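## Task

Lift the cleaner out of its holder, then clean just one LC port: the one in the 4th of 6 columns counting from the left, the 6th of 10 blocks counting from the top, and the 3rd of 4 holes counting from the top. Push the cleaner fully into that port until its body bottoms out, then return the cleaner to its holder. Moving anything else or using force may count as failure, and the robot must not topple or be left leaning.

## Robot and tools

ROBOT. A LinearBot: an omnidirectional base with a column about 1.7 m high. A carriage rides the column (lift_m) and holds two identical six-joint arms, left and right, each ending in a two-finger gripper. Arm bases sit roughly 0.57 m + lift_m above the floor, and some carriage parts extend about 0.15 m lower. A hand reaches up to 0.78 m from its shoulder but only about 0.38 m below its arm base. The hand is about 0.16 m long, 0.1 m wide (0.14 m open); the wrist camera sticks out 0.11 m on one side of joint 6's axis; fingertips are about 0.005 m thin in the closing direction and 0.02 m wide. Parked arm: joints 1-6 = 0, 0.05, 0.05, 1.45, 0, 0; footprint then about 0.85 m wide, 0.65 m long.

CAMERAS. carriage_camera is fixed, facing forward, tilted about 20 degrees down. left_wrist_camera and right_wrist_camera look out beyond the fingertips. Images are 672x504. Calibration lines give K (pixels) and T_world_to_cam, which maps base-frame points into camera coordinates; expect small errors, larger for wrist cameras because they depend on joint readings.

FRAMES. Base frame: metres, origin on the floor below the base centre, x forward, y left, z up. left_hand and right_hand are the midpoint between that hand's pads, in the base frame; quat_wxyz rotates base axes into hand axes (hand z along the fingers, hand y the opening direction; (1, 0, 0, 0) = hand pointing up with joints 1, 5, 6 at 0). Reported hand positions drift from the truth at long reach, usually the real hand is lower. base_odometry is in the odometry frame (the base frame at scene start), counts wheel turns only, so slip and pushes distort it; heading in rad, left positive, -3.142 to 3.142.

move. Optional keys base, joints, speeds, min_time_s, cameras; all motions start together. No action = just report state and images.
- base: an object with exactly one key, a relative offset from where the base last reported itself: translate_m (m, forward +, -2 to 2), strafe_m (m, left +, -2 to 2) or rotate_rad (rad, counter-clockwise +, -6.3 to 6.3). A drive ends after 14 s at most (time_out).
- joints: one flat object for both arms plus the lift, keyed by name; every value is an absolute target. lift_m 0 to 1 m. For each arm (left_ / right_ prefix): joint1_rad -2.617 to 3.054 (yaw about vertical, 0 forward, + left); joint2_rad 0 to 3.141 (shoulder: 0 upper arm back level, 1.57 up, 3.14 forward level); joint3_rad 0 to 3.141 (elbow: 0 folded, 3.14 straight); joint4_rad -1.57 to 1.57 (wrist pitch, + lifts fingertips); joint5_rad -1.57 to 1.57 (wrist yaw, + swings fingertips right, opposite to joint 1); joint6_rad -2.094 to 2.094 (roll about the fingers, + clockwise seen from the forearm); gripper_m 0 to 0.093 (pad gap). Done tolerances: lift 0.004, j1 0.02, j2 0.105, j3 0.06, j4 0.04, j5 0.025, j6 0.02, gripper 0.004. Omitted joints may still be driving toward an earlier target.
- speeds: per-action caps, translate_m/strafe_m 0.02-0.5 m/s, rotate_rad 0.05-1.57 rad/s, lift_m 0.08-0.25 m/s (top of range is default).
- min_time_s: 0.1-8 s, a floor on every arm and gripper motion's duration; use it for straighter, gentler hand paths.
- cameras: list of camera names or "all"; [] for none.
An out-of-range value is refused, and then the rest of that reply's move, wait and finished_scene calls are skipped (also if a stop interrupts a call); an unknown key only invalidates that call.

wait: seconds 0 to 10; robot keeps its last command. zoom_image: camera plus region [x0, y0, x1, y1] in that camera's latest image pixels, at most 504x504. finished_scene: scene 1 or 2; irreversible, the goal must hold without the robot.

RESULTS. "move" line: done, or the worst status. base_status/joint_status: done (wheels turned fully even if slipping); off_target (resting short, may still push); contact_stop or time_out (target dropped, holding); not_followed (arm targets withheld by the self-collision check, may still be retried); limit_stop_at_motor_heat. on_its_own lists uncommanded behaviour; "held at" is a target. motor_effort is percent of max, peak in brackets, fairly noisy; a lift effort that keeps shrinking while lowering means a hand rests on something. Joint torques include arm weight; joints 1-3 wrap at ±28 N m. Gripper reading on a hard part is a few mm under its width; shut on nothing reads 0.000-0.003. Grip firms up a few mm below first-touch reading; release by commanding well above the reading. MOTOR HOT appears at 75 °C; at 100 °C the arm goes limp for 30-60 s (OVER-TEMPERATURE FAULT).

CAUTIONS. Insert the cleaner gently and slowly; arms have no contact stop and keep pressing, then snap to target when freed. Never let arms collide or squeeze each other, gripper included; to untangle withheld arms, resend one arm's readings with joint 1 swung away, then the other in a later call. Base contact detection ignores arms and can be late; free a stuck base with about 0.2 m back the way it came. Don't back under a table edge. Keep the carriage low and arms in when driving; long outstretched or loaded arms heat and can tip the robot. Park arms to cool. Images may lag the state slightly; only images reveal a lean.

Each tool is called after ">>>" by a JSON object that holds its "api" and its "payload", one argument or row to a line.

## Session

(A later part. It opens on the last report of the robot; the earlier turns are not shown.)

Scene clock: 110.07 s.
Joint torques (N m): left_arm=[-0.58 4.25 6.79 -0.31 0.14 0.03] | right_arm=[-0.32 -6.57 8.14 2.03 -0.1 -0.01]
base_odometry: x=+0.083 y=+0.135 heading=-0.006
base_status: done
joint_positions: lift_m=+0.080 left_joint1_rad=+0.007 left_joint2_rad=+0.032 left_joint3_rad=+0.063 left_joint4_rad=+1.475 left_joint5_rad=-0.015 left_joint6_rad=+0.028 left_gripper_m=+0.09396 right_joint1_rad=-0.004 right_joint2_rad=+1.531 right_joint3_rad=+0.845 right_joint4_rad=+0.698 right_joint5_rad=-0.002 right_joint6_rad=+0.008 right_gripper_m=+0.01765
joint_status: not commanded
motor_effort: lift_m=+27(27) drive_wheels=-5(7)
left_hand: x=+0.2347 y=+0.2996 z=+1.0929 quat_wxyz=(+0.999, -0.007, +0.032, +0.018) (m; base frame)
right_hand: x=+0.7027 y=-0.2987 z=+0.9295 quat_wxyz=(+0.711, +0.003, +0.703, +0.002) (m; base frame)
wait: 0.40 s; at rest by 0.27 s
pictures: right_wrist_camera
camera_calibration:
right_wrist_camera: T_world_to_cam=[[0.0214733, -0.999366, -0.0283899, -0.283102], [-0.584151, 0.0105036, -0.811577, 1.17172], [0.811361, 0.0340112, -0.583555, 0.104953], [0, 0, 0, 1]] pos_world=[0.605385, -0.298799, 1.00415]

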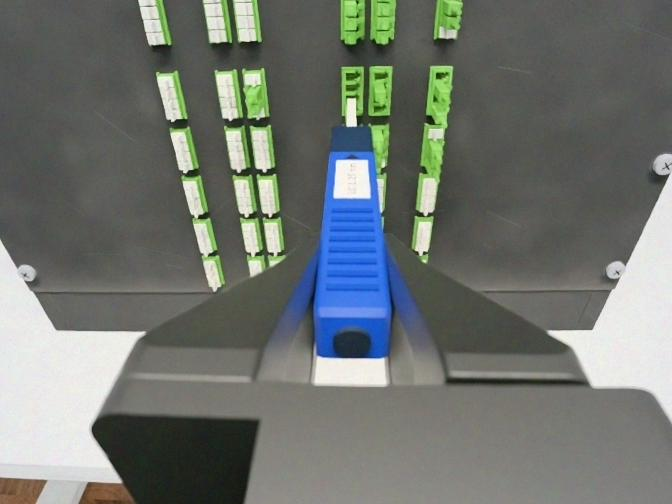

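>>> {"api": "move", "payload": {
  "base": {"strafe_m": 0.001},
  "speeds": {"strafe_m": 0.02},
  "cameras": []
}}

>>> {"api": "wait", "payload": {
  "seconds": 0.4,
  "cameras": ["right_wrist_camera"]
}}

>>> {"api": "zoom_image", "payload": {
  "camera": "right_wrist_camera",
  "region": [330, 70, 380, 120]
}}

Scene clock: 110.80 s.
Joint torques (N m): left_arm=[-0.16 4.26 6.9 -0.26 0.15 -0.05] | right_arm=[-0.31 -6.57 8.16 2.04 -0.11 -0.01]
move: done
base_odometry: x=+0.083 y=+0.135 heading=-0.006
base_status: done
joint_positions: lift_m=+0.080 left_joint1_rad=+0.007 left_joint2_rad=+0.032 left_joint3_rad=+0.063 left_joint4_rad=+1.475 left_joint5_rad=-0.015 left_joint6_rad=+0.028 left_gripper_m=+0.09396 right_joint1_rad=-0.004 right_joint2_rad=+1.531 right_joint3_rad=+0.845 right_joint4_rad=+0.698 right_joint5_rad=-0.002 right_joint6_rad=+0.008 right_gripper_m=+0.01765
joint_status: not commanded
motor_effort: lift_m=+27(27) drive_wheels=-5(9)
left_hand: x=+0.2347 y=+0.2997 z=+1.0929 quat_wxyz=(+0.999, -0.007, +0.032, +0.018) (m; base frame)
right_hand: x=+0.7027 y=-0.2987 z=+0.9295 quat_wxyz=(+0.711, +0.003, +0.703, +0.002) (m; base frame)
pictures: none
No camera images: "cameras" was empty.

Scene clock: 111.20 s.
Joint torques (N m): left_arm=[-0.36 4.18 6.89 -0.32 0.15 -0.02] | right_arm=[-0.28 -6.57 8.18 2.04 -0.1 -0.01]
base_odometry: x=+0.083 y=+0.135 heading=-0.006
base_status: done
joint_positions: lift_m=+0.080 left_joint1_rad=+0.007 left_joint2_rad=+0.032 left_joint3_rad=+0.063 left_joint4_rad=+1.475 left_joint5_rad=-0.015 left_joint6_rad=+0.028 left_gripper_m=+0.09396 right_joint1_rad=-0.004 right_joint2_rad=+1.531 right_joint3_rad=+0.845 right_joint4_rad=+0.698 right_joint5_rad=-0.002 right_joint6_rad=+0.008 right_gripper_m=+0.01765
joint_status: not commanded
motor_effort: lift_m=+27(27) drive_wheels=-5(9)
left_hand: x=+0.2347 y=+0.2997 z=+1.0929 quat_wxyz=(+0.999, -0.007, +0.032, +0.018) (m; base frame)
right_hand: x=+0.7027 y=-0.2987 z=+0.9295 quat_wxyz=(+0.711, +0.003, +0.703, +0.002) (m; base frame)
wait: 0.40 s; at rest by 0.27 s
pictures: right_wrist_camera
camera_calibration:
right_wrist_camera: T_world_to_cam=[[0.0214733, -0.999366, -0.0283899, -0.283102], [-0.584151, 0.0105036, -0.811577, 1.17172], [0.811361, 0.0340112, -0.583555, 0.104953], [0, 0, 0, 1]] pos_world=[0.605385, -0.298799, 1.00415]

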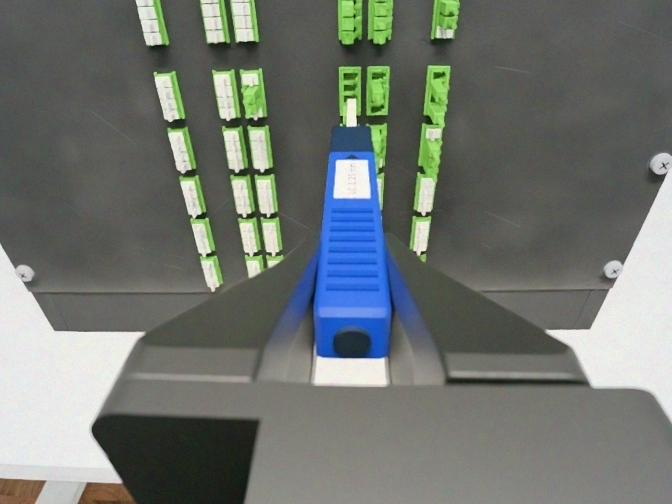

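Scaled by 10.080.

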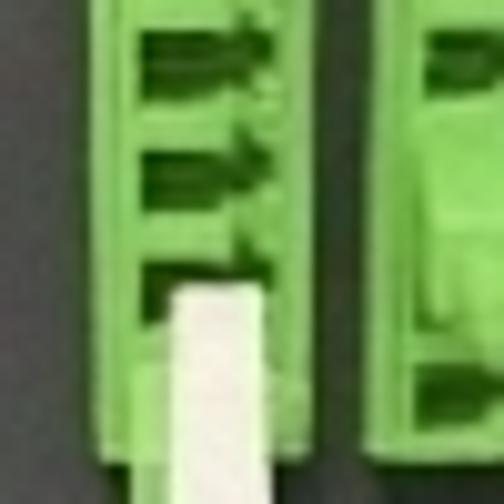

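>>> {"api": "move", "payload": {
  "base": {"rotate_rad": 0.0025},
  "cameras": []
}}

>>> {"api": "wait", "payload": {
  "seconds": 0.4,
  "cameras": ["right_wrist_camera"]
}}

>>> {"api": "zoom_image", "payload": {
  "camera": "right_wrist_camera",
  "region": [330, 70, 380, 120]
}}

Scene clock: 111.80 s.
Joint torques (N m): left_arm=[-0.49 4.27 6.97 -0.32 0.11 -0.03] | right_arm=[-0.21 -6.61 8.12 2.03 -0.1 -0.01]
move: done
base_odometry: x=+0.083 y=+0.135 heading=-0.005
base_status: done
joint_positions: lift_m=+0.080 left_joint1_rad=+0.007 left_joint2_rad=+0.032 left_joint3_rad=+0.063 left_joint4_rad=+1.476 left_joint5_rad=-0.015 left_joint6_rad=+0.028 left_gripper_m=+0.09396 right_joint1_rad=-0.004 right_joint2_rad=+1.531 right_joint3_rad=+0.845 right_joint4_rad=+0.698 right_joint5_rad=-0.002 right_joint6_rad=+0.008 right_gripper_m=+0.01765
joint_status: not commanded
motor_effort: lift_m=+27(27) drive_wheels=+8(9)
left_hand: x=+0.2345 y=+0.2997 z=+1.0929 quat_wxyz=(+0.999, -0.007, +0.032, +0.018) (m; base frame)
right_hand: x=+0.7027 y=-0.2987 z=+0.9295 quat_wxyz=(+0.711, +0.003, +0.703, +0.002) (m; base frame)
pictures: none
No camera images: "cameras" was empty.

Scene clock: 112.20 s.
Joint torques (N m): left_arm=[-0.5 4.3 6.98 -0.33 0.13 -0.03] | right_arm=[-0.31 -6.6 8.16 2.03 -0.11 -0.01]
base_odometry: x=+0.083 y=+0.135 heading=-0.005
base_status: done
joint_positions: lift_m=+0.080 left_joint1_rad=+0.007 left_joint2_rad=+0.032 left_joint3_rad=+0.063 left_joint4_rad=+1.476 left_joint5_rad=-0.015 left_joint6_rad=+0.028 left_gripper_m=+0.09396 right_joint1_rad=-0.004 right_joint2_rad=+1.531 right_joint3_rad=+0.845 right_joint4_rad=+0.698 right_joint5_rad=-0.002 right_joint6_rad=+0.008 right_gripper_m=+0.01765
joint_status: not commanded
motor_effort: lift_m=+27(27) drive_wheels=+8(9)
left_hand: x=+0.2345 y=+0.2997 z=+1.0929 quat_wxyz=(+0.999, -0.007, +0.032, +0.018) (m; base frame)
right_hand: x=+0.7027 y=-0.2987 z=+0.9295 quat_wxyz=(+0.711, +0.003, +0.703, +0.002) (m; base frame)
wait: 0.40 s; at rest by 0.27 s
pictures: right_wrist_camera
camera_calibration:
right_wrist_camera: T_world_to_cam=[[0.0214733, -0.999366, -0.0283899, -0.283102], [-0.584151, 0.0105036, -0.811577, 1.17172], [0.811361, 0.0340112, -0.583555, 0.104953], [0, 0, 0, 1]] pos_world=[0.605385, -0.298799, 1.00415]

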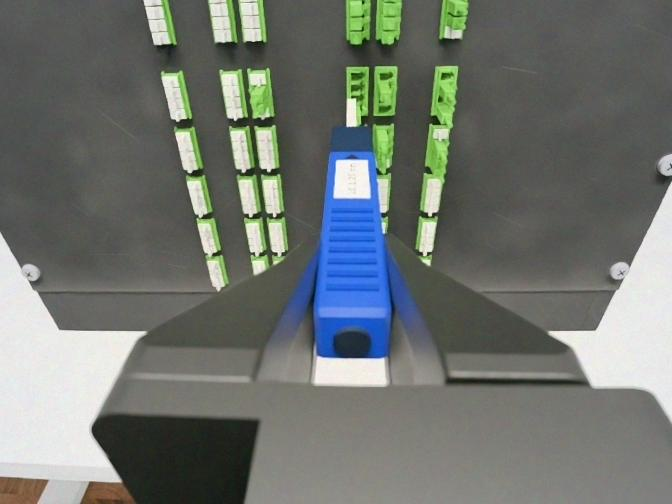

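Scaled by 10.080.

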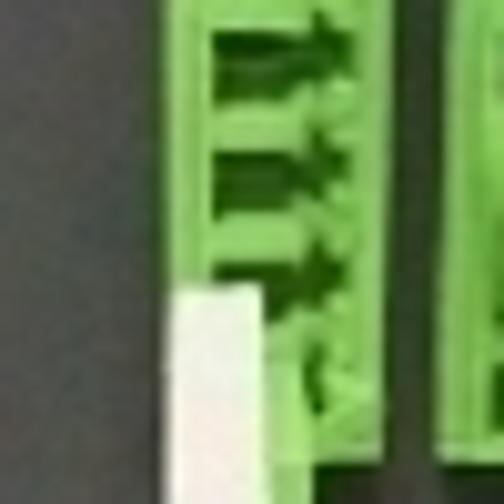

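>>> {"api": "move", "payload": {
  "base": {"rotate_rad": -0.0026},
  "cameras": []
}}

>>> {"api": "wait", "payload": {
  "seconds": 0.4,
  "cameras": ["right_wrist_camera"]
}}

>>> {"api": "zoom_image", "payload": {
  "camera": "right_wrist_camera",
  "region": [330, 70, 380, 120]
}}

Scene clock: 112.80 s.
Joint torques (N m): left_arm=[-0.44 4.19 7.01 -0.35 0.11 -0.04] | right_arm=[-0.24 -6.67 8.23 2.03 -0.11 -0.01]
move: done
base_odometry: x=+0.083 y=+0.135 heading=-0.008
base_status: done
joint_positions: lift_m=+0.080 left_joint1_rad=+0.007 left_joint2_rad=+0.032 left_joint3_rad=+0.063 left_joint4_rad=+1.475 left_joint5_rad=-0.015 left_joint6_rad=+0.028 left_gripper_m=+0.09396 right_joint1_rad=-0.005 right_joint2_rad=+1.531 right_joint3_rad=+0.845 right_joint4_rad=+0.698 right_joint5_rad=-0.002 right_joint6_rad=+0.008 right_gripper_m=+0.01765
joint_status: not commanded
motor_effort: lift_m=+26(27) drive_wheels=-1(5)
left_hand: x=+0.2346 y=+0.2996 z=+1.0929 quat_wxyz=(+0.999, -0.007, +0.032, +0.018) (m; base frame)
right_hand: x=+0.7028 y=-0.2989 z=+0.9293 quat_wxyz=(+0.711, +0.004, +0.703, +0.002) (m; base frame)
pictures: none
No camera images: "cameras" was empty.

Scene clock: 113.20 s.
Joint torques (N m): left_arm=[-0.43 4.18 6.69 -0.29 0.11 0.01] | right_arm=[-0.25 -6.64 8.21 2.03 -0.11 -0.01]
base_odometry: x=+0.083 y=+0.135 heading=-0.008
base_status: done
joint_positions: lift_m=+0.080 left_joint1_rad=+0.007 left_joint2_rad=+0.032 left_joint3_rad=+0.063 left_joint4_rad=+1.475 left_joint5_rad=-0.015 left_joint6_rad=+0.028 left_gripper_m=+0.09396 right_joint1_rad=-0.005 right_joint2_rad=+1.531 right_joint3_rad=+0.845 right_joint4_rad=+0.698 right_joint5_rad=-0.002 right_joint6_rad=+0.008 right_gripper_m=+0.01765
joint_status: not commanded
motor_effort: lift_m=+27(27) drive_wheels=-1(5)
left_hand: x=+0.2346 y=+0.2996 z=+1.0929 quat_wxyz=(+0.999, -0.007, +0.032, +0.018) (m; base frame)
right_hand: x=+0.7028 y=-0.2989 z=+0.9293 quat_wxyz=(+0.711, +0.004, +0.703, +0.002) (m; base frame)
wait: 0.40 s; at rest by 0.27 s
pictures: right_wrist_camera
camera_calibration:
right_wrist_camera: T_world_to_cam=[[0.0206849, -0.999381, -0.0284584, -0.282768], [-0.584452, 0.0110074, -0.811354, 1.17172], [0.811165, 0.0334154, -0.583862, 0.105011], [0, 0, 0, 1]] pos_world=[0.605485, -0.299, 1.00395]

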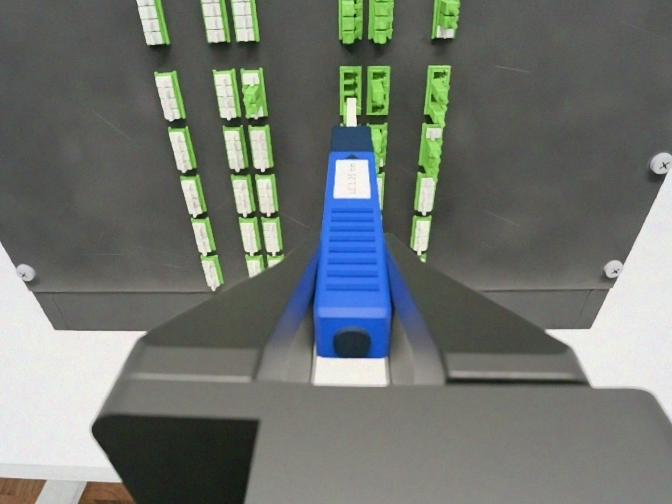

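Scaled by 10.080.

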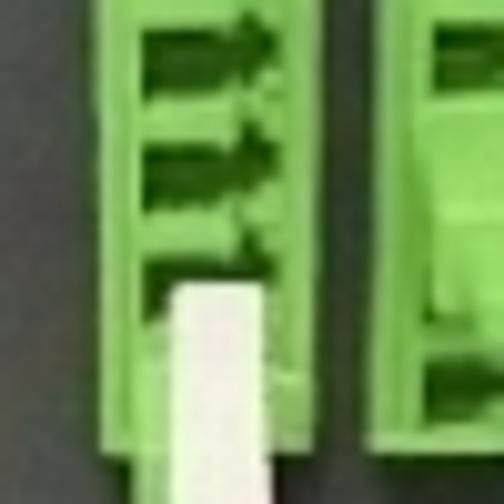

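>>> {"api": "move", "payload": {
  "joints": {"right_joint1_rad": 0.004},
  "min_time_s": 0.3,
  "cameras": []
}}

>>> {"api": "wait", "payload": {
  "seconds": 0.4,
  "cameras": ["right_wrist_camera"]
}}

>>> {"api": "zoom_image", "payload": {
  "camera": "right_wrist_camera",
  "region": [330, 70, 380, 120]
}}

Scene clock: 114.00 s.
Joint torques (N m): left_arm=[-0.32 4.38 6.93 -0.3 0.12 -0.03] | right_arm=[0.59 -6.63 8.18 2.03 -0.11 -0.01]
move: done
base_odometry: x=+0.083 y=+0.135 heading=-0.008
base_status: not commanded
joint_positions: lift_m=+0.080 left_joint1_rad=+0.007 left_joint2_rad=+0.032 left_joint3_rad=+0.063 left_joint4_rad=+1.475 left_joint5_rad=-0.015 left_joint6_rad=+0.028 left_gripper_m=+0.09396 right_joint1_rad=-0.005 right_joint2_rad=+1.531 right_joint3_rad=+0.845 right_joint4_rad=+0.698 right_joint5_rad=-0.002 right_joint6_rad=+0.008 right_gripper_m=+0.01765
joint_status: all done
motor_effort: lift_m=+27(27) drive_wheels=-1(1)
left_hand: x=+0.2346 y=+0.2996 z=+1.0929 quat_wxyz=(+0.999, -0.007, +0.032, +0.018) (m; base frame)
right_hand: x=+0.7028 y=-0.2989 z=+0.9293 quat_wxyz=(+0.711, +0.004, +0.703, +0.002) (m; base frame)
pictures: none
No camera images: "cameras" was empty.

Scene clock: 114.40 s.
Joint torques (N m): left_arm=[-0.4 4.16 6.82 -0.27 0.13 -0.01] | right_arm=[0.61 -6.63 8.18 2.03 -0.11 -0.01]
base_odometry: x=+0.083 y=+0.135 heading=-0.008
base_status: not commanded
joint_positions: lift_m=+0.080 left_joint1_rad=+0.007 left_joint2_rad=+0.032 left_joint3_rad=+0.063 left_joint4_rad=+1.475 left_joint5_rad=-0.015 left_joint6_rad=+0.028 left_gripper_m=+0.09396 right_joint1_rad=-0.005 right_joint2_rad=+1.531 right_joint3_rad=+0.845 right_joint4_rad=+0.698 right_joint5_rad=-0.002 right_joint6_rad=+0.008 right_gripper_m=+0.01765
joint_status: all done
motor_effort: lift_m=+27(27) drive_wheels=-1(1)
left_hand: x=+0.2346 y=+0.2996 z=+1.0929 quat_wxyz=(+0.999, -0.007, +0.032, +0.018) (m; base frame)
right_hand: x=+0.7028 y=-0.2989 z=+0.9293 quat_wxyz=(+0.711, +0.004, +0.703, +0.002) (m; base frame)
wait: 0.40 s; at rest by 0.27 s
pictures: right_wrist_camera
camera_calibration:
right_wrist_camera: T_world_to_cam=[[0.0206849, -0.999381, -0.0284584, -0.282768], [-0.584452, 0.0110074, -0.811354, 1.17172], [0.811165, 0.0334154, -0.583862, 0.105011], [0, 0, 0, 1]] pos_world=[0.605485, -0.299, 1.00395]

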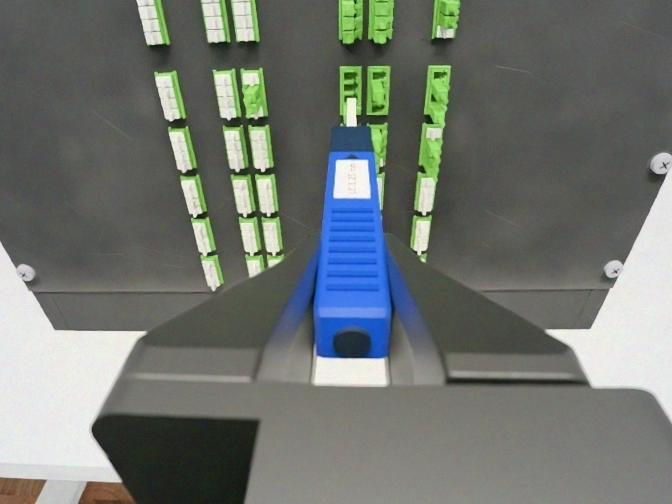

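Scaled by 10.080.

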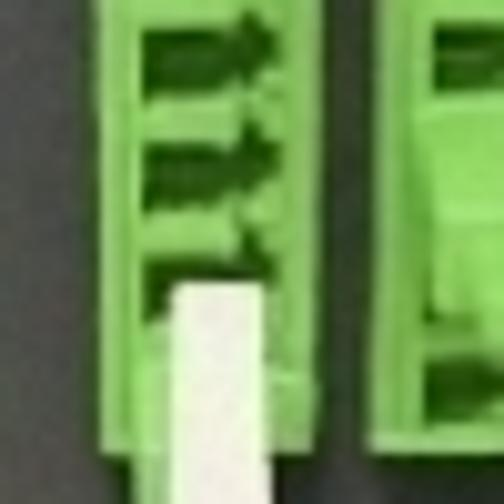

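>>> {"api": "move", "payload": {
  "joints": {"right_joint1_rad": 0.009},
  "min_time_s": 0.3,
  "cameras": []
}}

>>> {"api": "wait", "payload": {
  "seconds": 0.4,
  "cameras": ["right_wrist_camera"]
}}

>>> {"api": "zoom_image", "payload": {
  "camera": "right_wrist_camera",
  "region": [330, 70, 380, 120]
}}

Scene clock: 115.13 s.
Joint torques (N m): left_arm=[-0.36 4.05 6.78 -0.31 0.08 0.01] | right_arm=[0.62 -6.61 8.17 2.03 -0.11 -0.01]
move: done
base_odometry: x=+0.083 y=+0.135 heading=-0.008
base_status: not commanded
joint_positions: lift_m=+0.080 left_joint1_rad=+0.007 left_joint2_rad=+0.032 left_joint3_rad=+0.063 left_joint4_rad=+1.475 left_joint5_rad=-0.015 left_joint6_rad=+0.028 left_gripper_m=+0.09396 right_joint1_rad=+0.000 right_joint2_rad=+1.531 right_joint3_rad=+0.845 right_joint4_rad=+0.698 right_joint5_rad=-0.002 right_joint6_rad=+0.008 right_gripper_m=+0.01765
joint_status: all done
motor_effort: lift_m=+27(27) drive_wheels=-1(1)
left_hand: x=+0.2346 y=+0.2996 z=+1.0929 quat_wxyz=(+0.999, -0.007, +0.032, +0.018) (m; base frame)
right_hand: x=+0.7028 y=-0.2965 z=+0.9293 quat_wxyz=(+0.711, +0.002, +0.703, +0.003) (m; base frame)
pictures: none
No camera images: "cameras" was empty.

Scene clock: 115.53 s.
Joint torques (N m): left_arm=[-0.53 4.42 6.78 -0.37 0.18 0] | right_arm=[0.61 -6.61 8.2 2.03 -0.11 -0.01]
base_odometry: x=+0.083 y=+0.135 heading=-0.008
base_status: not commanded
joint_positions: lift_m=+0.080 left_joint1_rad=+0.007 left_joint2_rad=+0.032 left_joint3_rad=+0.063 left_joint4_rad=+1.475 left_joint5_rad=-0.015 left_joint6_rad=+0.028 left_gripper_m=+0.09396 right_joint1_rad=+0.000 right_joint2_rad=+1.531 right_joint3_rad=+0.845 right_joint4_rad=+0.698 right_joint5_rad=-0.002 right_joint6_rad=+0.008 right_gripper_m=+0.01765
joint_status: all done
motor_effort: lift_m=+26(27) drive_wheels=-1(1)
left_hand: x=+0.2346 y=+0.2996 z=+1.0929 quat_wxyz=(+0.999, -0.007, +0.032, +0.018) (m; base frame)
right_hand: x=+0.7028 y=-0.2965 z=+0.9293 quat_wxyz=(+0.711, +0.002, +0.703, +0.003) (m; base frame)
wait: 0.40 s; at rest by 0.27 s
pictures: right_wrist_camera
camera_calibration:
right_wrist_camera: T_world_to_cam=[[0.025627, -0.999268, -0.0284043, -0.283878], [-0.584492, 0.00807328, -0.81136, 1.17086], [0.810995, 0.0373948, -0.583857, 0.106228], [0, 0, 0, 1]] pos_world=[0.605483, -0.297095, 1.00395]

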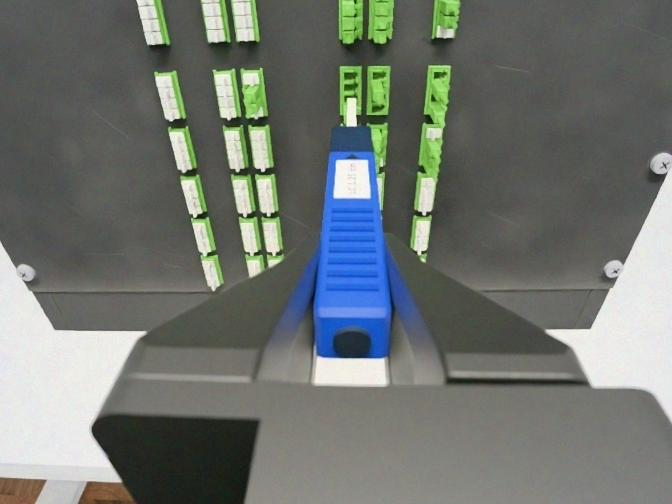

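Scaled by 10.080.

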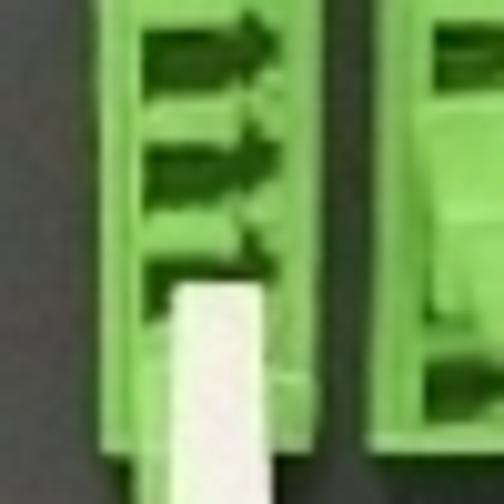

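>>> {"api": "move", "payload": {
  "joints": {"right_joint1_rad": 0.014},
  "min_time_s": 0.3,
  "cameras": []
}}

>>> {"api": "wait", "payload": {
  "seconds": 0.4,
  "cameras": ["right_wrist_camera"]
}}

>>> {"api": "zoom_image", "payload": {
  "camera": "right_wrist_camera",
  "region": [330, 70, 380, 120]
}}

Scene clock: 116.33 s.
Joint torques (N m): left_arm=[-0.38 4.37 6.82 -0.3 0.09 -0.06] | right_arm=[0.54 -6.63 8.18 2.03 -0.11 -0.01]
move: done
base_odometry: x=+0.083 y=+0.135 heading=-0.008
base_status: not commanded
joint_positions: lift_m=+0.080 left_joint1_rad=+0.007 left_joint2_rad=+0.032 left_joint3_rad=+0.063 left_joint4_rad=+1.475 left_joint5_rad=-0.015 left_joint6_rad=+0.028 left_gripper_m=+0.09396 right_joint1_rad=+0.006 right_joint2_rad=+1.531 right_joint3_rad=+0.845 right_joint4_rad=+0.698 right_joint5_rad=-0.002 right_joint6_rad=+0.008 right_gripper_m=+0.01765
joint_status: all done
motor_effort: lift_m=+27(27) drive_wheels=-1(1)
left_hand: x=+0.2346 y=+0.2996 z=+1.0929 quat_wxyz=(+0.999, -0.007, +0.032, +0.018) (m; base frame)
right_hand: x=+0.7028 y=-0.2940 z=+0.9293 quat_wxyz=(+0.711, +0.000, +0.703, +0.005) (m; base frame)
pictures: none
No camera images: "cameras" was empty.

Scene clock: 116.73 s.
Joint torques (N m): left_arm=[-0.46 4.33 6.71 -0.31 0.11 0] | right_arm=[0.55 -6.63 8.2 2.03 -0.1 -0.01]
base_odometry: x=+0.083 y=+0.135 heading=-0.008
base_status: not commanded
joint_positions: lift_m=+0.080 left_joint1_rad=+0.007 left_joint2_rad=+0.032 left_joint3_rad=+0.063 left_joint4_rad=+1.475 left_joint5_rad=-0.015 left_joint6_rad=+0.028 left_gripper_m=+0.09396 right_joint1_rad=+0.006 right_joint2_rad=+1.531 right_joint3_rad=+0.845 right_joint4_rad=+0.698 right_joint5_rad=-0.002 right_joint6_rad=+0.008 right_gripper_m=+0.01765
joint_status: all done
motor_effort: lift_m=+27(27) drive_wheels=-1(1)
left_hand: x=+0.2346 y=+0.2996 z=+1.0929 quat_wxyz=(+0.999, -0.007, +0.032, +0.018) (m; base frame)
right_hand: x=+0.7028 y=-0.2940 z=+0.9293 quat_wxyz=(+0.711, +0.000, +0.703, +0.005) (m; base frame)
wait: 0.40 s; at rest by 0.27 s
pictures: right_wrist_camera
camera_calibration:
right_wrist_camera: T_world_to_cam=[[0.0310072, -0.999115, -0.0284221, -0.284969], [-0.584502, 0.00494164, -0.811377, 1.16994], [0.8108, 0.0417713, -0.583832, 0.107534], [0, 0, 0, 1]] pos_world=[0.605481, -0.29499, 1.00395]

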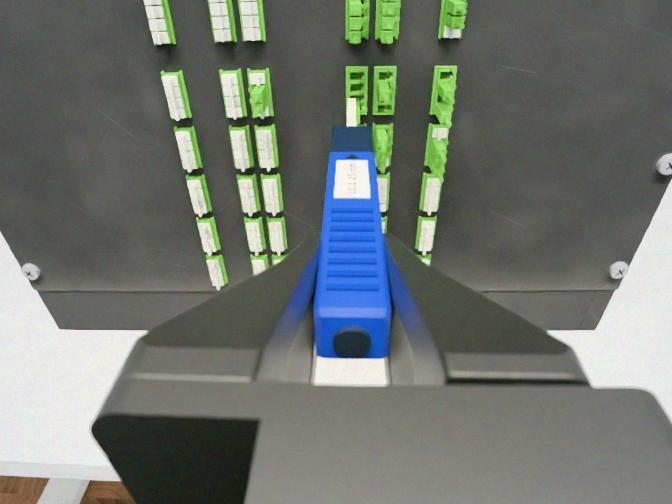

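Scaled by 10.080.

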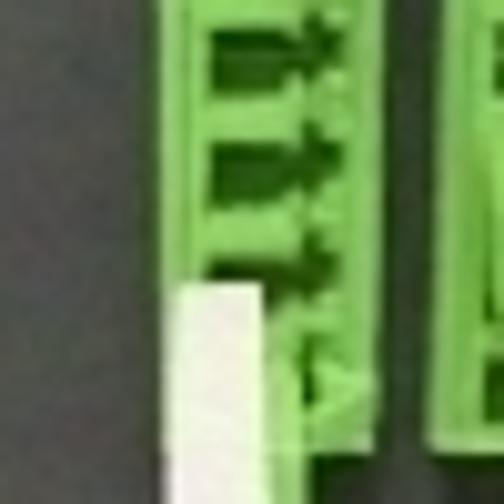

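>>> {"api": "move", "payload": {
  "joints": {"right_joint1_rad": -0.003},
  "min_time_s": 0.3,
  "cameras": []
}}

>>> {"api": "wait", "payload": {
  "seconds": 0.4,
  "cameras": ["right_wrist_camera"]
}}

>>> {"api": "zoom_image", "payload": {
  "camera": "right_wrist_camera",
  "region": [330, 70, 380, 120]
}}

Scene clock: 117.47 s.
Joint torques (N m): left_arm=[-0.5 4.36 6.82 -0.29 0.19 -0.02] | right_arm=[-1.1 -6.64 8.18 2.02 -0.11 -0.01]
move: done
base_odometry: x=+0.083 y=+0.135 heading=-0.008
base_status: not commanded
joint_positions: lift_m=+0.080 left_joint1_rad=+0.007 left_joint2_rad=+0.032 left_joint3_rad=+0.063 left_joint4_rad=+1.475 left_joint5_rad=-0.015 left_joint6_rad=+0.028 left_gripper_m=+0.09396 right_joint1_rad=+0.006 right_joint2_rad=+1.531 right_joint3_rad=+0.845 right_joint4_rad=+0.698 right_joint5_rad=-0.002 right_joint6_rad=+0.008 right_gripper_m=+0.01765
joint_status: all done
motor_effort: lift_m=+27(27) drive_wheels=-1(1)
left_hand: x=+0.2346 y=+0.2996 z=+1.0929 quat_wxyz=(+0.999, -0.007, +0.032, +0.018) (m; base frame)
right_hand: x=+0.7028 y=-0.2940 z=+0.9293 quat_wxyz=(+0.711, +0.000, +0.703, +0.005) (m; base frame)
pictures: none
No camera images: "cameras" was empty.

Scene clock: 117.87 s.
Joint torques (N m): left_arm=[-0.43 4.34 6.89 -0.28 0.05 -0.04] | right_arm=[-1.09 -6.61 8.17 2.04 -0.11 -0.01]
base_odometry: x=+0.083 y=+0.135 heading=-0.008
base_status: not commanded
joint_positions: lift_m=+0.080 left_joint1_rad=+0.007 left_joint2_rad=+0.032 left_joint3_rad=+0.063 left_joint4_rad=+1.475 left_joint5_rad=-0.015 left_joint6_rad=+0.028 left_gripper_m=+0.09396 right_joint1_rad=+0.006 right_joint2_rad=+1.531 right_joint3_rad=+0.845 right_joint4_rad=+0.698 right_joint5_rad=-0.002 right_joint6_rad=+0.008 right_gripper_m=+0.01765
joint_status: all done
motor_effort: lift_m=+26(27) drive_wheels=-1(1)
left_hand: x=+0.2346 y=+0.2996 z=+1.0929 quat_wxyz=(+0.999, -0.007, +0.032, +0.018) (m; base frame)
right_hand: x=+0.7028 y=-0.2940 z=+0.9293 quat_wxyz=(+0.711, +0.000, +0.703, +0.005) (m; base frame)
wait: 0.40 s; at rest by 0.27 s
pictures: right_wrist_camera
camera_calibration:
right_wrist_camera: T_world_to_cam=[[0.0310072, -0.999115, -0.0284221, -0.284969], [-0.584502, 0.00494164, -0.811377, 1.16994], [0.8108, 0.0417713, -0.583832, 0.107534], [0, 0, 0, 1]] pos_world=[0.605481, -0.29499, 1.00395]

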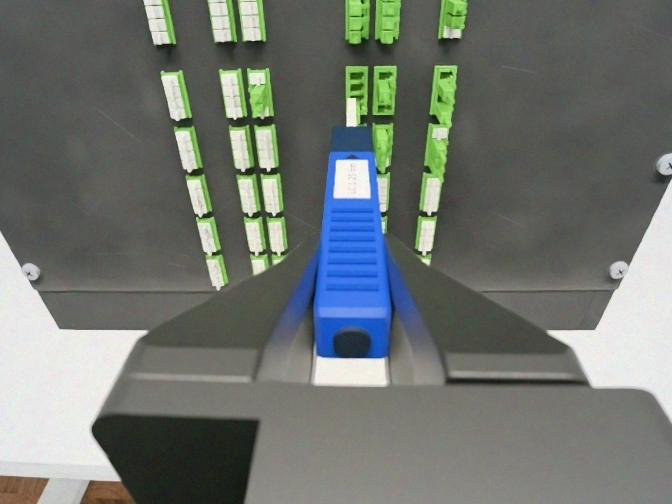

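Scaled by 10.080.

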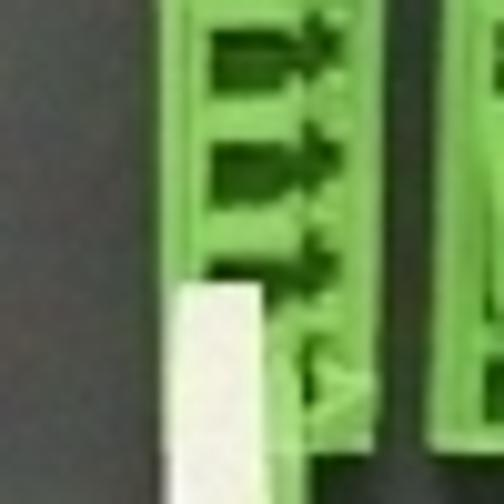

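>>> {"api": "move", "payload": {
  "joints": {"right_joint1_rad": -0.006},
  "min_time_s": 0.3,
  "cameras": []
}}

>>> {"api": "wait", "payload": {
  "seconds": 0.4,
  "cameras": ["right_wrist_camera"]
}}

>>> {"api": "zoom_image", "payload": {
  "camera": "right_wrist_camera",
  "region": [330, 70, 380, 120]
}}

Scene clock: 118.60 s.
Joint torques (N m): left_arm=[-0.47 4.04 6.91 -0.32 0.09 -0.07] | right_arm=[-1.03 -6.63 8.17 2.03 -0.11 0]
move: done
base_odometry: x=+0.083 y=+0.135 heading=-0.008
base_status: not commanded
joint_positions: lift_m=+0.080 left_joint1_rad=+0.007 left_joint2_rad=+0.032 left_joint3_rad=+0.063 left_joint4_rad=+1.475 left_joint5_rad=-0.015 left_joint6_rad=+0.028 left_gripper_m=+0.09396 right_joint1_rad=+0.002 right_joint2_rad=+1.531 right_joint3_rad=+0.845 right_joint4_rad=+0.698 right_joint5_rad=-0.002 right_joint6_rad=+0.008 right_gripper_m=+0.01765
joint_status: all done
motor_effort: lift_m=+27(27) drive_wheels=-1(1)
left_hand: x=+0.2346 y=+0.2996 z=+1.0929 quat_wxyz=(+0.999, -0.007, +0.032, +0.018) (m; base frame)
right_hand: x=+0.7028 y=-0.2958 z=+0.9293 quat_wxyz=(+0.711, +0.001, +0.703, +0.004) (m; base frame)
pictures: none
No camera images: "cameras" was empty.

Scene clock: 119.00 s.
Joint torques (N m): left_arm=[-0.46 4.27 6.76 -0.31 0.13 0] | right_arm=[-1.02 -6.64 8.2 2.03 -0.1 -0.01]
base_odometry: x=+0.083 y=+0.135 heading=-0.008
base_status: not commanded
joint_positions: lift_m=+0.080 left_joint1_rad=+0.007 left_joint2_rad=+0.032 left_joint3_rad=+0.063 left_joint4_rad=+1.475 left_joint5_rad=-0.015 left_joint6_rad=+0.028 left_gripper_m=+0.09396 right_joint1_rad=+0.002 right_joint2_rad=+1.531 right_joint3_rad=+0.845 right_joint4_rad=+0.698 right_joint5_rad=-0.002 right_joint6_rad=+0.008 right_gripper_m=+0.01765
joint_status: all done
motor_effort: lift_m=+26(27) drive_wheels=-1(1)
left_hand: x=+0.2346 y=+0.2996 z=+1.0929 quat_wxyz=(+0.999, -0.007, +0.032, +0.018) (m; base frame)
right_hand: x=+0.7028 y=-0.2958 z=+0.9293 quat_wxyz=(+0.711, +0.001, +0.703, +0.004) (m; base frame)
wait: 0.40 s; at rest by 0.27 s
pictures: right_wrist_camera
camera_calibration:
right_wrist_camera: T_world_to_cam=[[0.0271273, -0.999229, -0.0283653, -0.284213], [-0.584517, 0.00716337, -0.81135, 1.17059], [0.810928, 0.0385898, -0.583872, 0.106616], [0, 0, 0, 1]] pos_world=[0.605483, -0.296494, 1.00395]

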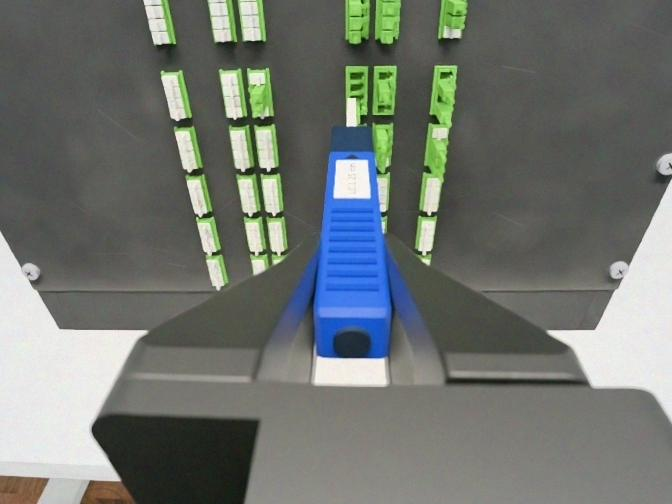

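Scaled by 10.080.

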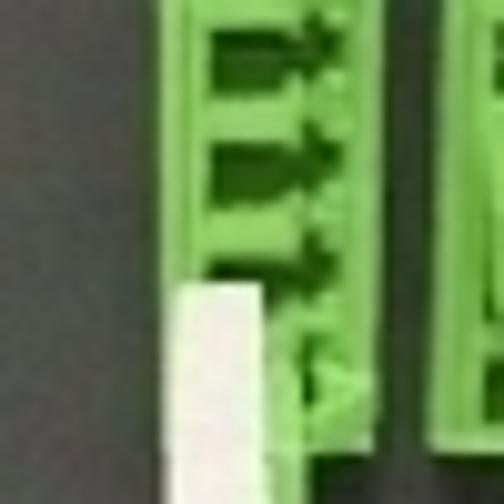

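>>> {"api": "move", "payload": {
  "joints": {"right_joint1_rad": -0.0085},
  "min_time_s": 0.3,
  "cameras": []
}}

>>> {"api": "wait", "payload": {
  "seconds": 0.4,
  "cameras": ["right_wrist_camera"]
}}

>>> {"api": "zoom_image", "payload": {
  "camera": "right_wrist_camera",
  "region": [330, 70, 380, 120]
}}

Scene clock: 119.93 s.
Joint torques (N m): left_arm=[-0.39 4.33 6.9 -0.32 0.11 0.01] | right_arm=[-1.26 -6.61 8.21 2.03 -0.11 -0.01]
move: done
base_odometry: x=+0.083 y=+0.135 heading=-0.008
base_status: not commanded
joint_positions: lift_m=+0.080 left_joint1_rad=+0.007 left_joint2_rad=+0.032 left_joint3_rad=+0.063 left_joint4_rad=+1.475 left_joint5_rad=-0.015 left_joint6_rad=+0.028 left_gripper_m=+0.09396 right_joint1_rad=+0.002 right_joint2_rad=+1.531 right_joint3_rad=+0.845 right_joint4_rad=+0.698 right_joint5_rad=-0.002 right_joint6_rad=+0.008 right_gripper_m=+0.01765
joint_status: all done
motor_effort: lift_m=+27(27) drive_wheels=-1(1)
left_hand: x=+0.2346 y=+0.2996 z=+1.0929 quat_wxyz=(+0.999, -0.007, +0.032, +0.018) (m; base frame)
right_hand: x=+0.7028 y=-0.2958 z=+0.9293 quat_wxyz=(+0.711, +0.001, +0.703, +0.004) (m; base frame)
pictures: none
No camera images: "cameras" was empty.

Scene clock: 120.33 s.
Joint torques (N m): left_arm=[-0.39 4.44 6.83 -0.29 0.09 -0.02] | right_arm=[-1.26 -6.63 8.18 2.03 -0.11 -0.01]
base_odometry: x=+0.083 y=+0.135 heading=-0.008
base_status: not commanded
joint_positions: lift_m=+0.080 left_joint1_rad=+0.007 left_joint2_rad=+0.032 left_joint3_rad=+0.063 left_joint4_rad=+1.475 left_joint5_rad=-0.015 left_joint6_rad=+0.028 left_gripper_m=+0.09396 right_joint1_rad=+0.002 right_joint2_rad=+1.531 right_joint3_rad=+0.845 right_joint4_rad=+0.698 right_joint5_rad=-0.002 right_joint6_rad=+0.008 right_gripper_m=+0.01765
joint_status: all done
motor_effort: lift_m=+26(27) drive_wheels=-1(1)
left_hand: x=+0.2346 y=+0.2996 z=+1.0929 quat_wxyz=(+0.999, -0.007, +0.032, +0.018) (m; base frame)
right_hand: x=+0.7028 y=-0.2958 z=+0.9293 quat_wxyz=(+0.711, +0.001, +0.703, +0.004) (m; base frame)
wait: 0.40 s; at rest by 0.27 s
pictures: right_wrist_camera
camera_calibration:
right_wrist_camera: T_world_to_cam=[[0.0271273, -0.999229, -0.0283653, -0.284213], [-0.584517, 0.00716337, -0.81135, 1.17059], [0.810928, 0.0385898, -0.583872, 0.106616], [0, 0, 0, 1]] pos_world=[0.605483, -0.296494, 1.00395]

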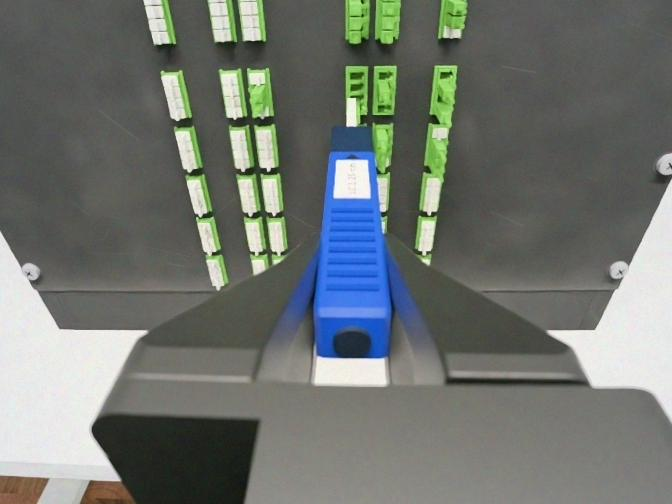

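Scaled by 10.080.

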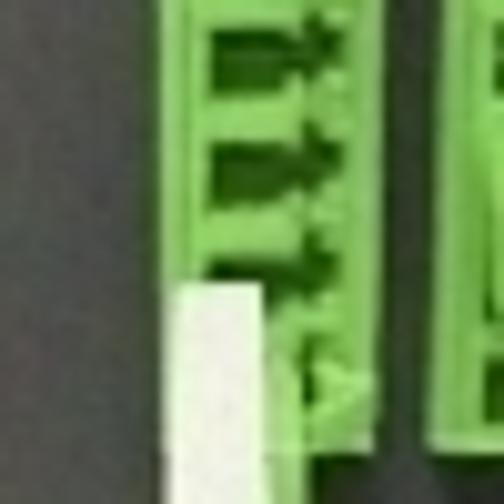

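>>> {"api": "move", "payload": {
  "joints": {"right_joint1_rad": -0.011},
  "min_time_s": 0.3,
  "cameras": []
}}

>>> {"api": "wait", "payload": {
  "seconds": 0.4,
  "cameras": ["right_wrist_camera"]
}}

>>> {"api": "zoom_image", "payload": {
  "camera": "right_wrist_camera",
  "region": [330, 70, 380, 120]
}}

Scene clock: 121.07 s.
Joint torques (N m): left_arm=[-0.53 4.42 6.79 -0.3 0.11 0.01] | right_arm=[-1.17 -6.64 8.17 2.03 -0.1 -0.01]
move: done
base_odometry: x=+0.083 y=+0.135 heading=-0.008
base_status: not commanded
joint_positions: lift_m=+0.080 left_joint1_rad=+0.007 left_joint2_rad=+0.032 left_joint3_rad=+0.063 left_joint4_rad=+1.475 left_joint5_rad=-0.015 left_joint6_rad=+0.028 left_gripper_m=+0.09396 right_joint1_rad=-0.001 right_joint2_rad=+1.531 right_joint3_rad=+0.845 right_joint4_rad=+0.698 right_joint5_rad=-0.002 right_joint6_rad=+0.008 right_gripper_m=+0.01765
joint_status: all done
motor_effort: lift_m=+26(27) drive_wheels=-1(1)
left_hand: x=+0.2346 y=+0.2996 z=+1.0929 quat_wxyz=(+0.999, -0.007, +0.032, +0.018) (m; base frame)
right_hand: x=+0.7028 y=-0.2975 z=+0.9293 quat_wxyz=(+0.711, +0.003, +0.703, +0.003) (m; base frame)
pictures: none
No camera images: "cameras" was empty.

Scene clock: 121.47 s.
Joint torques (N m): left_arm=[-0.47 4.22 6.8 -0.29 0.11 0.02] | right_arm=[-1.14 -6.6 8.21 2.03 -0.11 0]
base_odometry: x=+0.083 y=+0.135 heading=-0.008
base_status: not commanded
joint_positions: lift_m=+0.080 left_joint1_rad=+0.007 left_joint2_rad=+0.032 left_joint3_rad=+0.063 left_joint4_rad=+1.475 left_joint5_rad=-0.015 left_joint6_rad=+0.028 left_gripper_m=+0.09396 right_joint1_rad=-0.001 right_joint2_rad=+1.531 right_joint3_rad=+0.845 right_joint4_rad=+0.698 right_joint5_rad=-0.002 right_joint6_rad=+0.008 right_gripper_m=+0.01765
joint_status: all done
motor_effort: lift_m=+27(27) drive_wheels=-1(1)
left_hand: x=+0.2346 y=+0.2996 z=+1.0929 quat_wxyz=(+0.999, -0.007, +0.032, +0.018) (m; base frame)
right_hand: x=+0.7028 y=-0.2975 z=+0.9293 quat_wxyz=(+0.711, +0.003, +0.703, +0.003) (m; base frame)
wait: 0.40 s; at rest by 0.27 s
pictures: right_wrist_camera
camera_calibration:
right_wrist_camera: T_world_to_cam=[[0.0236829, -0.999317, -0.0283787, -0.283442], [-0.584467, 0.00918992, -0.811365, 1.17119], [0.811072, 0.0358019, -0.58385, 0.105726], [0, 0, 0, 1]] pos_world=[0.605484, -0.297797, 1.00395]

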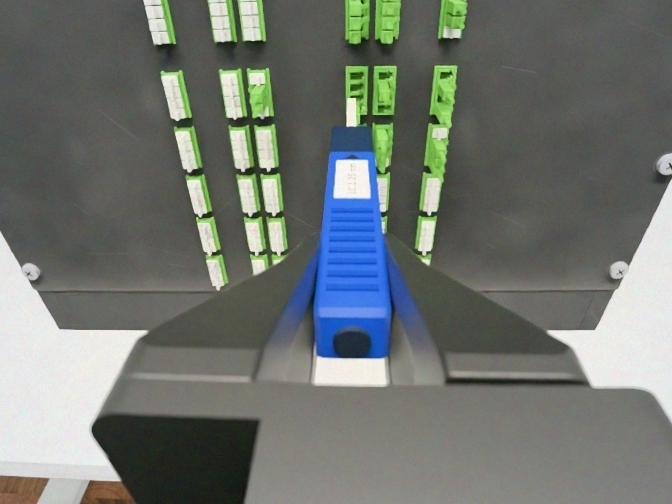

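Scaled by 10.080.

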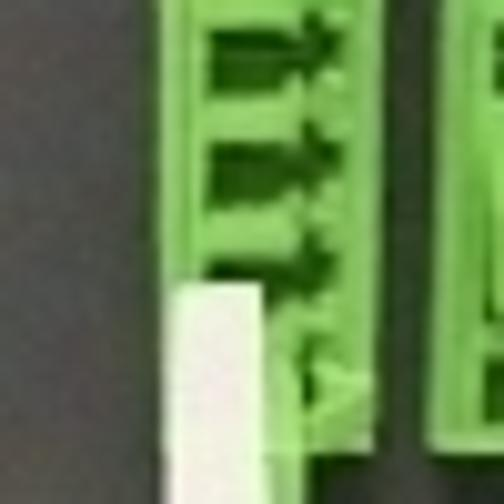

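>>> {"api": "move", "payload": {
  "joints": {"right_joint1_rad": -0.0135},
  "min_time_s": 0.3,
  "cameras": []
}}

>>> {"api": "wait", "payload": {
  "seconds": 0.4,
  "cameras": ["right_wrist_camera"]
}}

>>> {"api": "zoom_image", "payload": {
  "camera": "right_wrist_camera",
  "region": [330, 70, 380, 120]
}}

Scene clock: 122.20 s.
Joint torques (N m): left_arm=[-0.39 4.22 6.8 -0.31 0.11 -0.07] | right_arm=[-1.09 -6.61 8.16 2.03 -0.11 -0.01]
move: done
base_odometry: x=+0.083 y=+0.135 heading=-0.008
base_status: not commanded
joint_positions: lift_m=+0.080 left_joint1_rad=+0.007 left_joint2_rad=+0.032 left_joint3_rad=+0.063 left_joint4_rad=+1.475 left_joint5_rad=-0.015 left_joint6_rad=+0.028 left_gripper_m=+0.09396 right_joint1_rad=-0.005 right_joint2_rad=+1.531 right_joint3_rad=+0.845 right_joint4_rad=+0.698 right_joint5_rad=-0.002 right_joint6_rad=+0.008 right_gripper_m=+0.01765
joint_status: all done
motor_effort: lift_m=+27(27) drive_wheels=-1(1)
left_hand: x=+0.2346 y=+0.2996 z=+1.0929 quat_wxyz=(+0.999, -0.007, +0.032, +0.018) (m; base frame)
right_hand: x=+0.7028 y=-0.2993 z=+0.9293 quat_wxyz=(+0.711, +0.004, +0.703, +0.001) (m; base frame)
pictures: none
No camera images: "cameras" was empty.

Scene clock: 122.60 s.
Joint torques (N m): left_arm=[-0.38 4.22 6.97 -0.3 0.11 -0.03] | right_arm=[-1.06 -6.6 8.18 2.03 -0.11 -0.01]
base_odometry: x=+0.083 y=+0.135 heading=-0.008
base_status: not commanded
joint_positions: lift_m=+0.080 left_joint1_rad=+0.007 left_joint2_rad=+0.032 left_joint3_rad=+0.063 left_joint4_rad=+1.475 left_joint5_rad=-0.015 left_joint6_rad=+0.028 left_gripper_m=+0.09396 right_joint1_rad=-0.005 right_joint2_rad=+1.531 right_joint3_rad=+0.845 right_joint4_rad=+0.698 right_joint5_rad=-0.002 right_joint6_rad=+0.008 right_gripper_m=+0.01765
joint_status: all done
motor_effort: lift_m=+27(27) drive_wheels=-1(1)
left_hand: x=+0.2346 y=+0.2996 z=+1.0929 quat_wxyz=(+0.999, -0.007, +0.032, +0.018) (m; base frame)
right_hand: x=+0.7028 y=-0.2993 z=+0.9293 quat_wxyz=(+0.711, +0.004, +0.703, +0.001) (m; base frame)
wait: 0.40 s; at rest by 0.27 s
pictures: right_wrist_camera
camera_calibration:
right_wrist_camera: T_world_to_cam=[[0.0198834, -0.999399, -0.0283802, -0.282668], [-0.584456, 0.0114121, -0.811345, 1.17184], [0.811182, 0.0327192, -0.583878, 0.104818], [0, 0, 0, 1]] pos_world=[0.605485, -0.299301, 1.00395]

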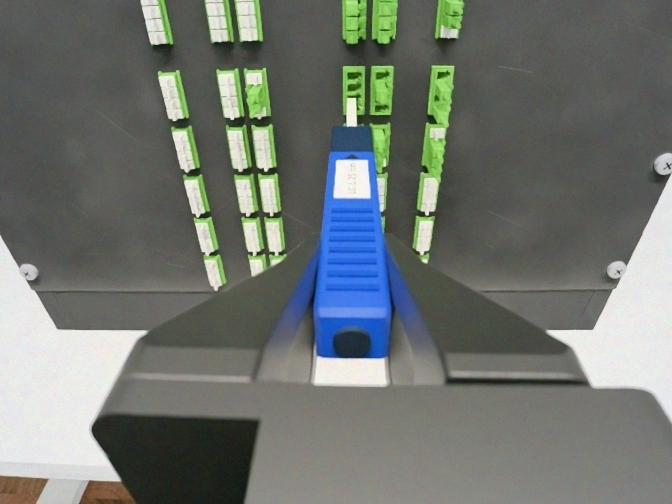

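Scaled by 10.080.

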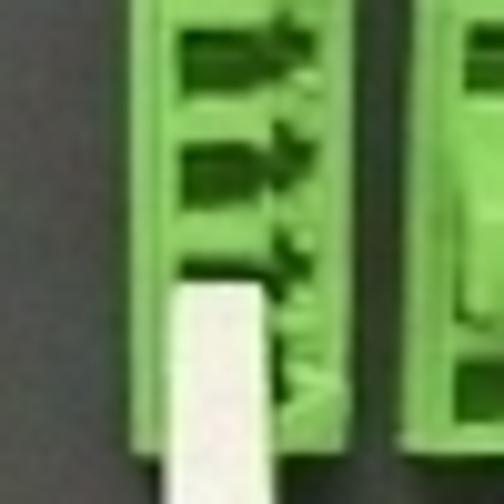

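>>> {"api": "move", "payload": {
  "base": {"translate_m": 0.007},
  "speeds": {"translate_m": 0.02},
  "cameras": []
}}

>>> {"api": "wait", "payload": {
  "seconds": 0.4,
  "cameras": ["right_wrist_camera"]
}}

>>> {"api": "zoom_image", "payload": {
  "camera": "right_wrist_camera",
  "region": [330, 70, 380, 120]
}}

Scene clock: 123.57 s.
Joint torques (N m): left_arm=[-0.43 4.21 6.8 -0.34 0.1 -0.01] | right_arm=[-1.06 -6.65 8.17 2.03 -0.1 -0.01]
move: done
base_odometry: x=+0.090 y=+0.135 heading=-0.008
base_status: done
joint_positions: lift_m=+0.080 left_joint1_rad=+0.007 left_joint2_rad=+0.032 left_joint3_rad=+0.063 left_joint4_rad=+1.475 left_joint5_rad=-0.015 left_joint6_rad=+0.028 left_gripper_m=+0.09396 right_joint1_rad=-0.005 right_joint2_rad=+1.531 right_joint3_rad=+0.845 right_joint4_rad=+0.698 right_joint5_rad=-0.002 right_joint6_rad=+0.008 right_gripper_m=+0.01765
joint_status: not commanded
motor_effort: lift_m=+27(27) drive_wheels=+5(13)
left_hand: x=+0.2346 y=+0.2996 z=+1.0929 quat_wxyz=(+0.999, -0.007, +0.032, +0.018) (m; base frame)
right_hand: x=+0.7028 y=-0.2993 z=+0.9293 quat_wxyz=(+0.711, +0.004, +0.703, +0.001) (m; base frame)
pictures: none
No camera images: "cameras" was empty.

Scene clock: 123.97 s.
Joint torques (N m): left_arm=[-0.39 4.23 6.89 -0.31 0.15 -0.01] | right_arm=[-1.03 -6.67 8.18 2.03 -0.11 -0.01]
base_odometry: x=+0.090 y=+0.135 heading=-0.008
base_status: done
joint_positions: lift_m=+0.080 left_joint1_rad=+0.007 left_joint2_rad=+0.032 left_joint3_rad=+0.063 left_joint4_rad=+1.475 left_joint5_rad=-0.015 left_joint6_rad=+0.028 left_gripper_m=+0.09396 right_joint1_rad=-0.005 right_joint2_rad=+1.531 right_joint3_rad=+0.845 right_joint4_rad=+0.698 right_joint5_rad=-0.002 right_joint6_rad=+0.008 right_gripper_m=+0.01765
joint_status: not commanded
motor_effort: lift_m=+27(27) drive_wheels=+5(13)
left_hand: x=+0.2346 y=+0.2996 z=+1.0929 quat_wxyz=(+0.999, -0.007, +0.032, +0.018) (m; base frame)
right_hand: x=+0.7028 y=-0.2993 z=+0.9293 quat_wxyz=(+0.711, +0.004, +0.703, +0.001) (m; base frame)
wait: 0.40 s; at rest by 0.27 s
pictures: right_wrist_camera
camera_calibration:
right_wrist_camera: T_world_to_cam=[[0.0198834, -0.999399, -0.0283802, -0.282668], [-0.584456, 0.0114121, -0.811345, 1.17184], [0.811182, 0.0327192, -0.583878, 0.104818], [0, 0, 0, 1]] pos_world=[0.605485, -0.299301, 1.00395]

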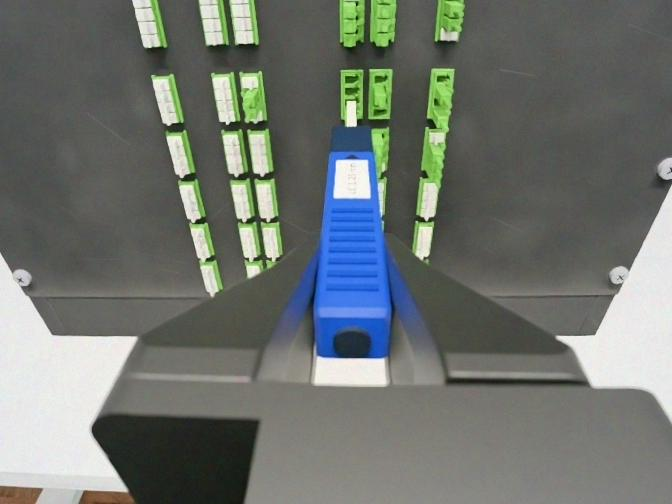

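Scaled by 10.080.

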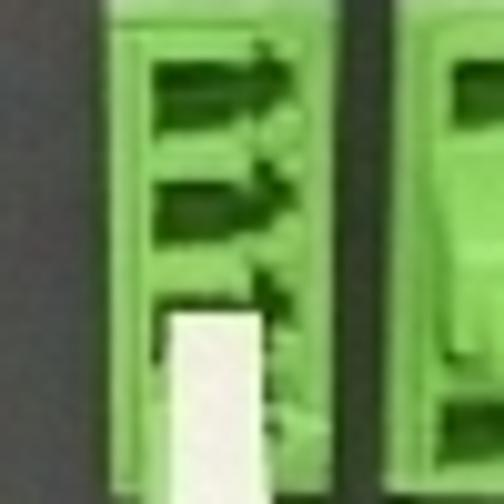

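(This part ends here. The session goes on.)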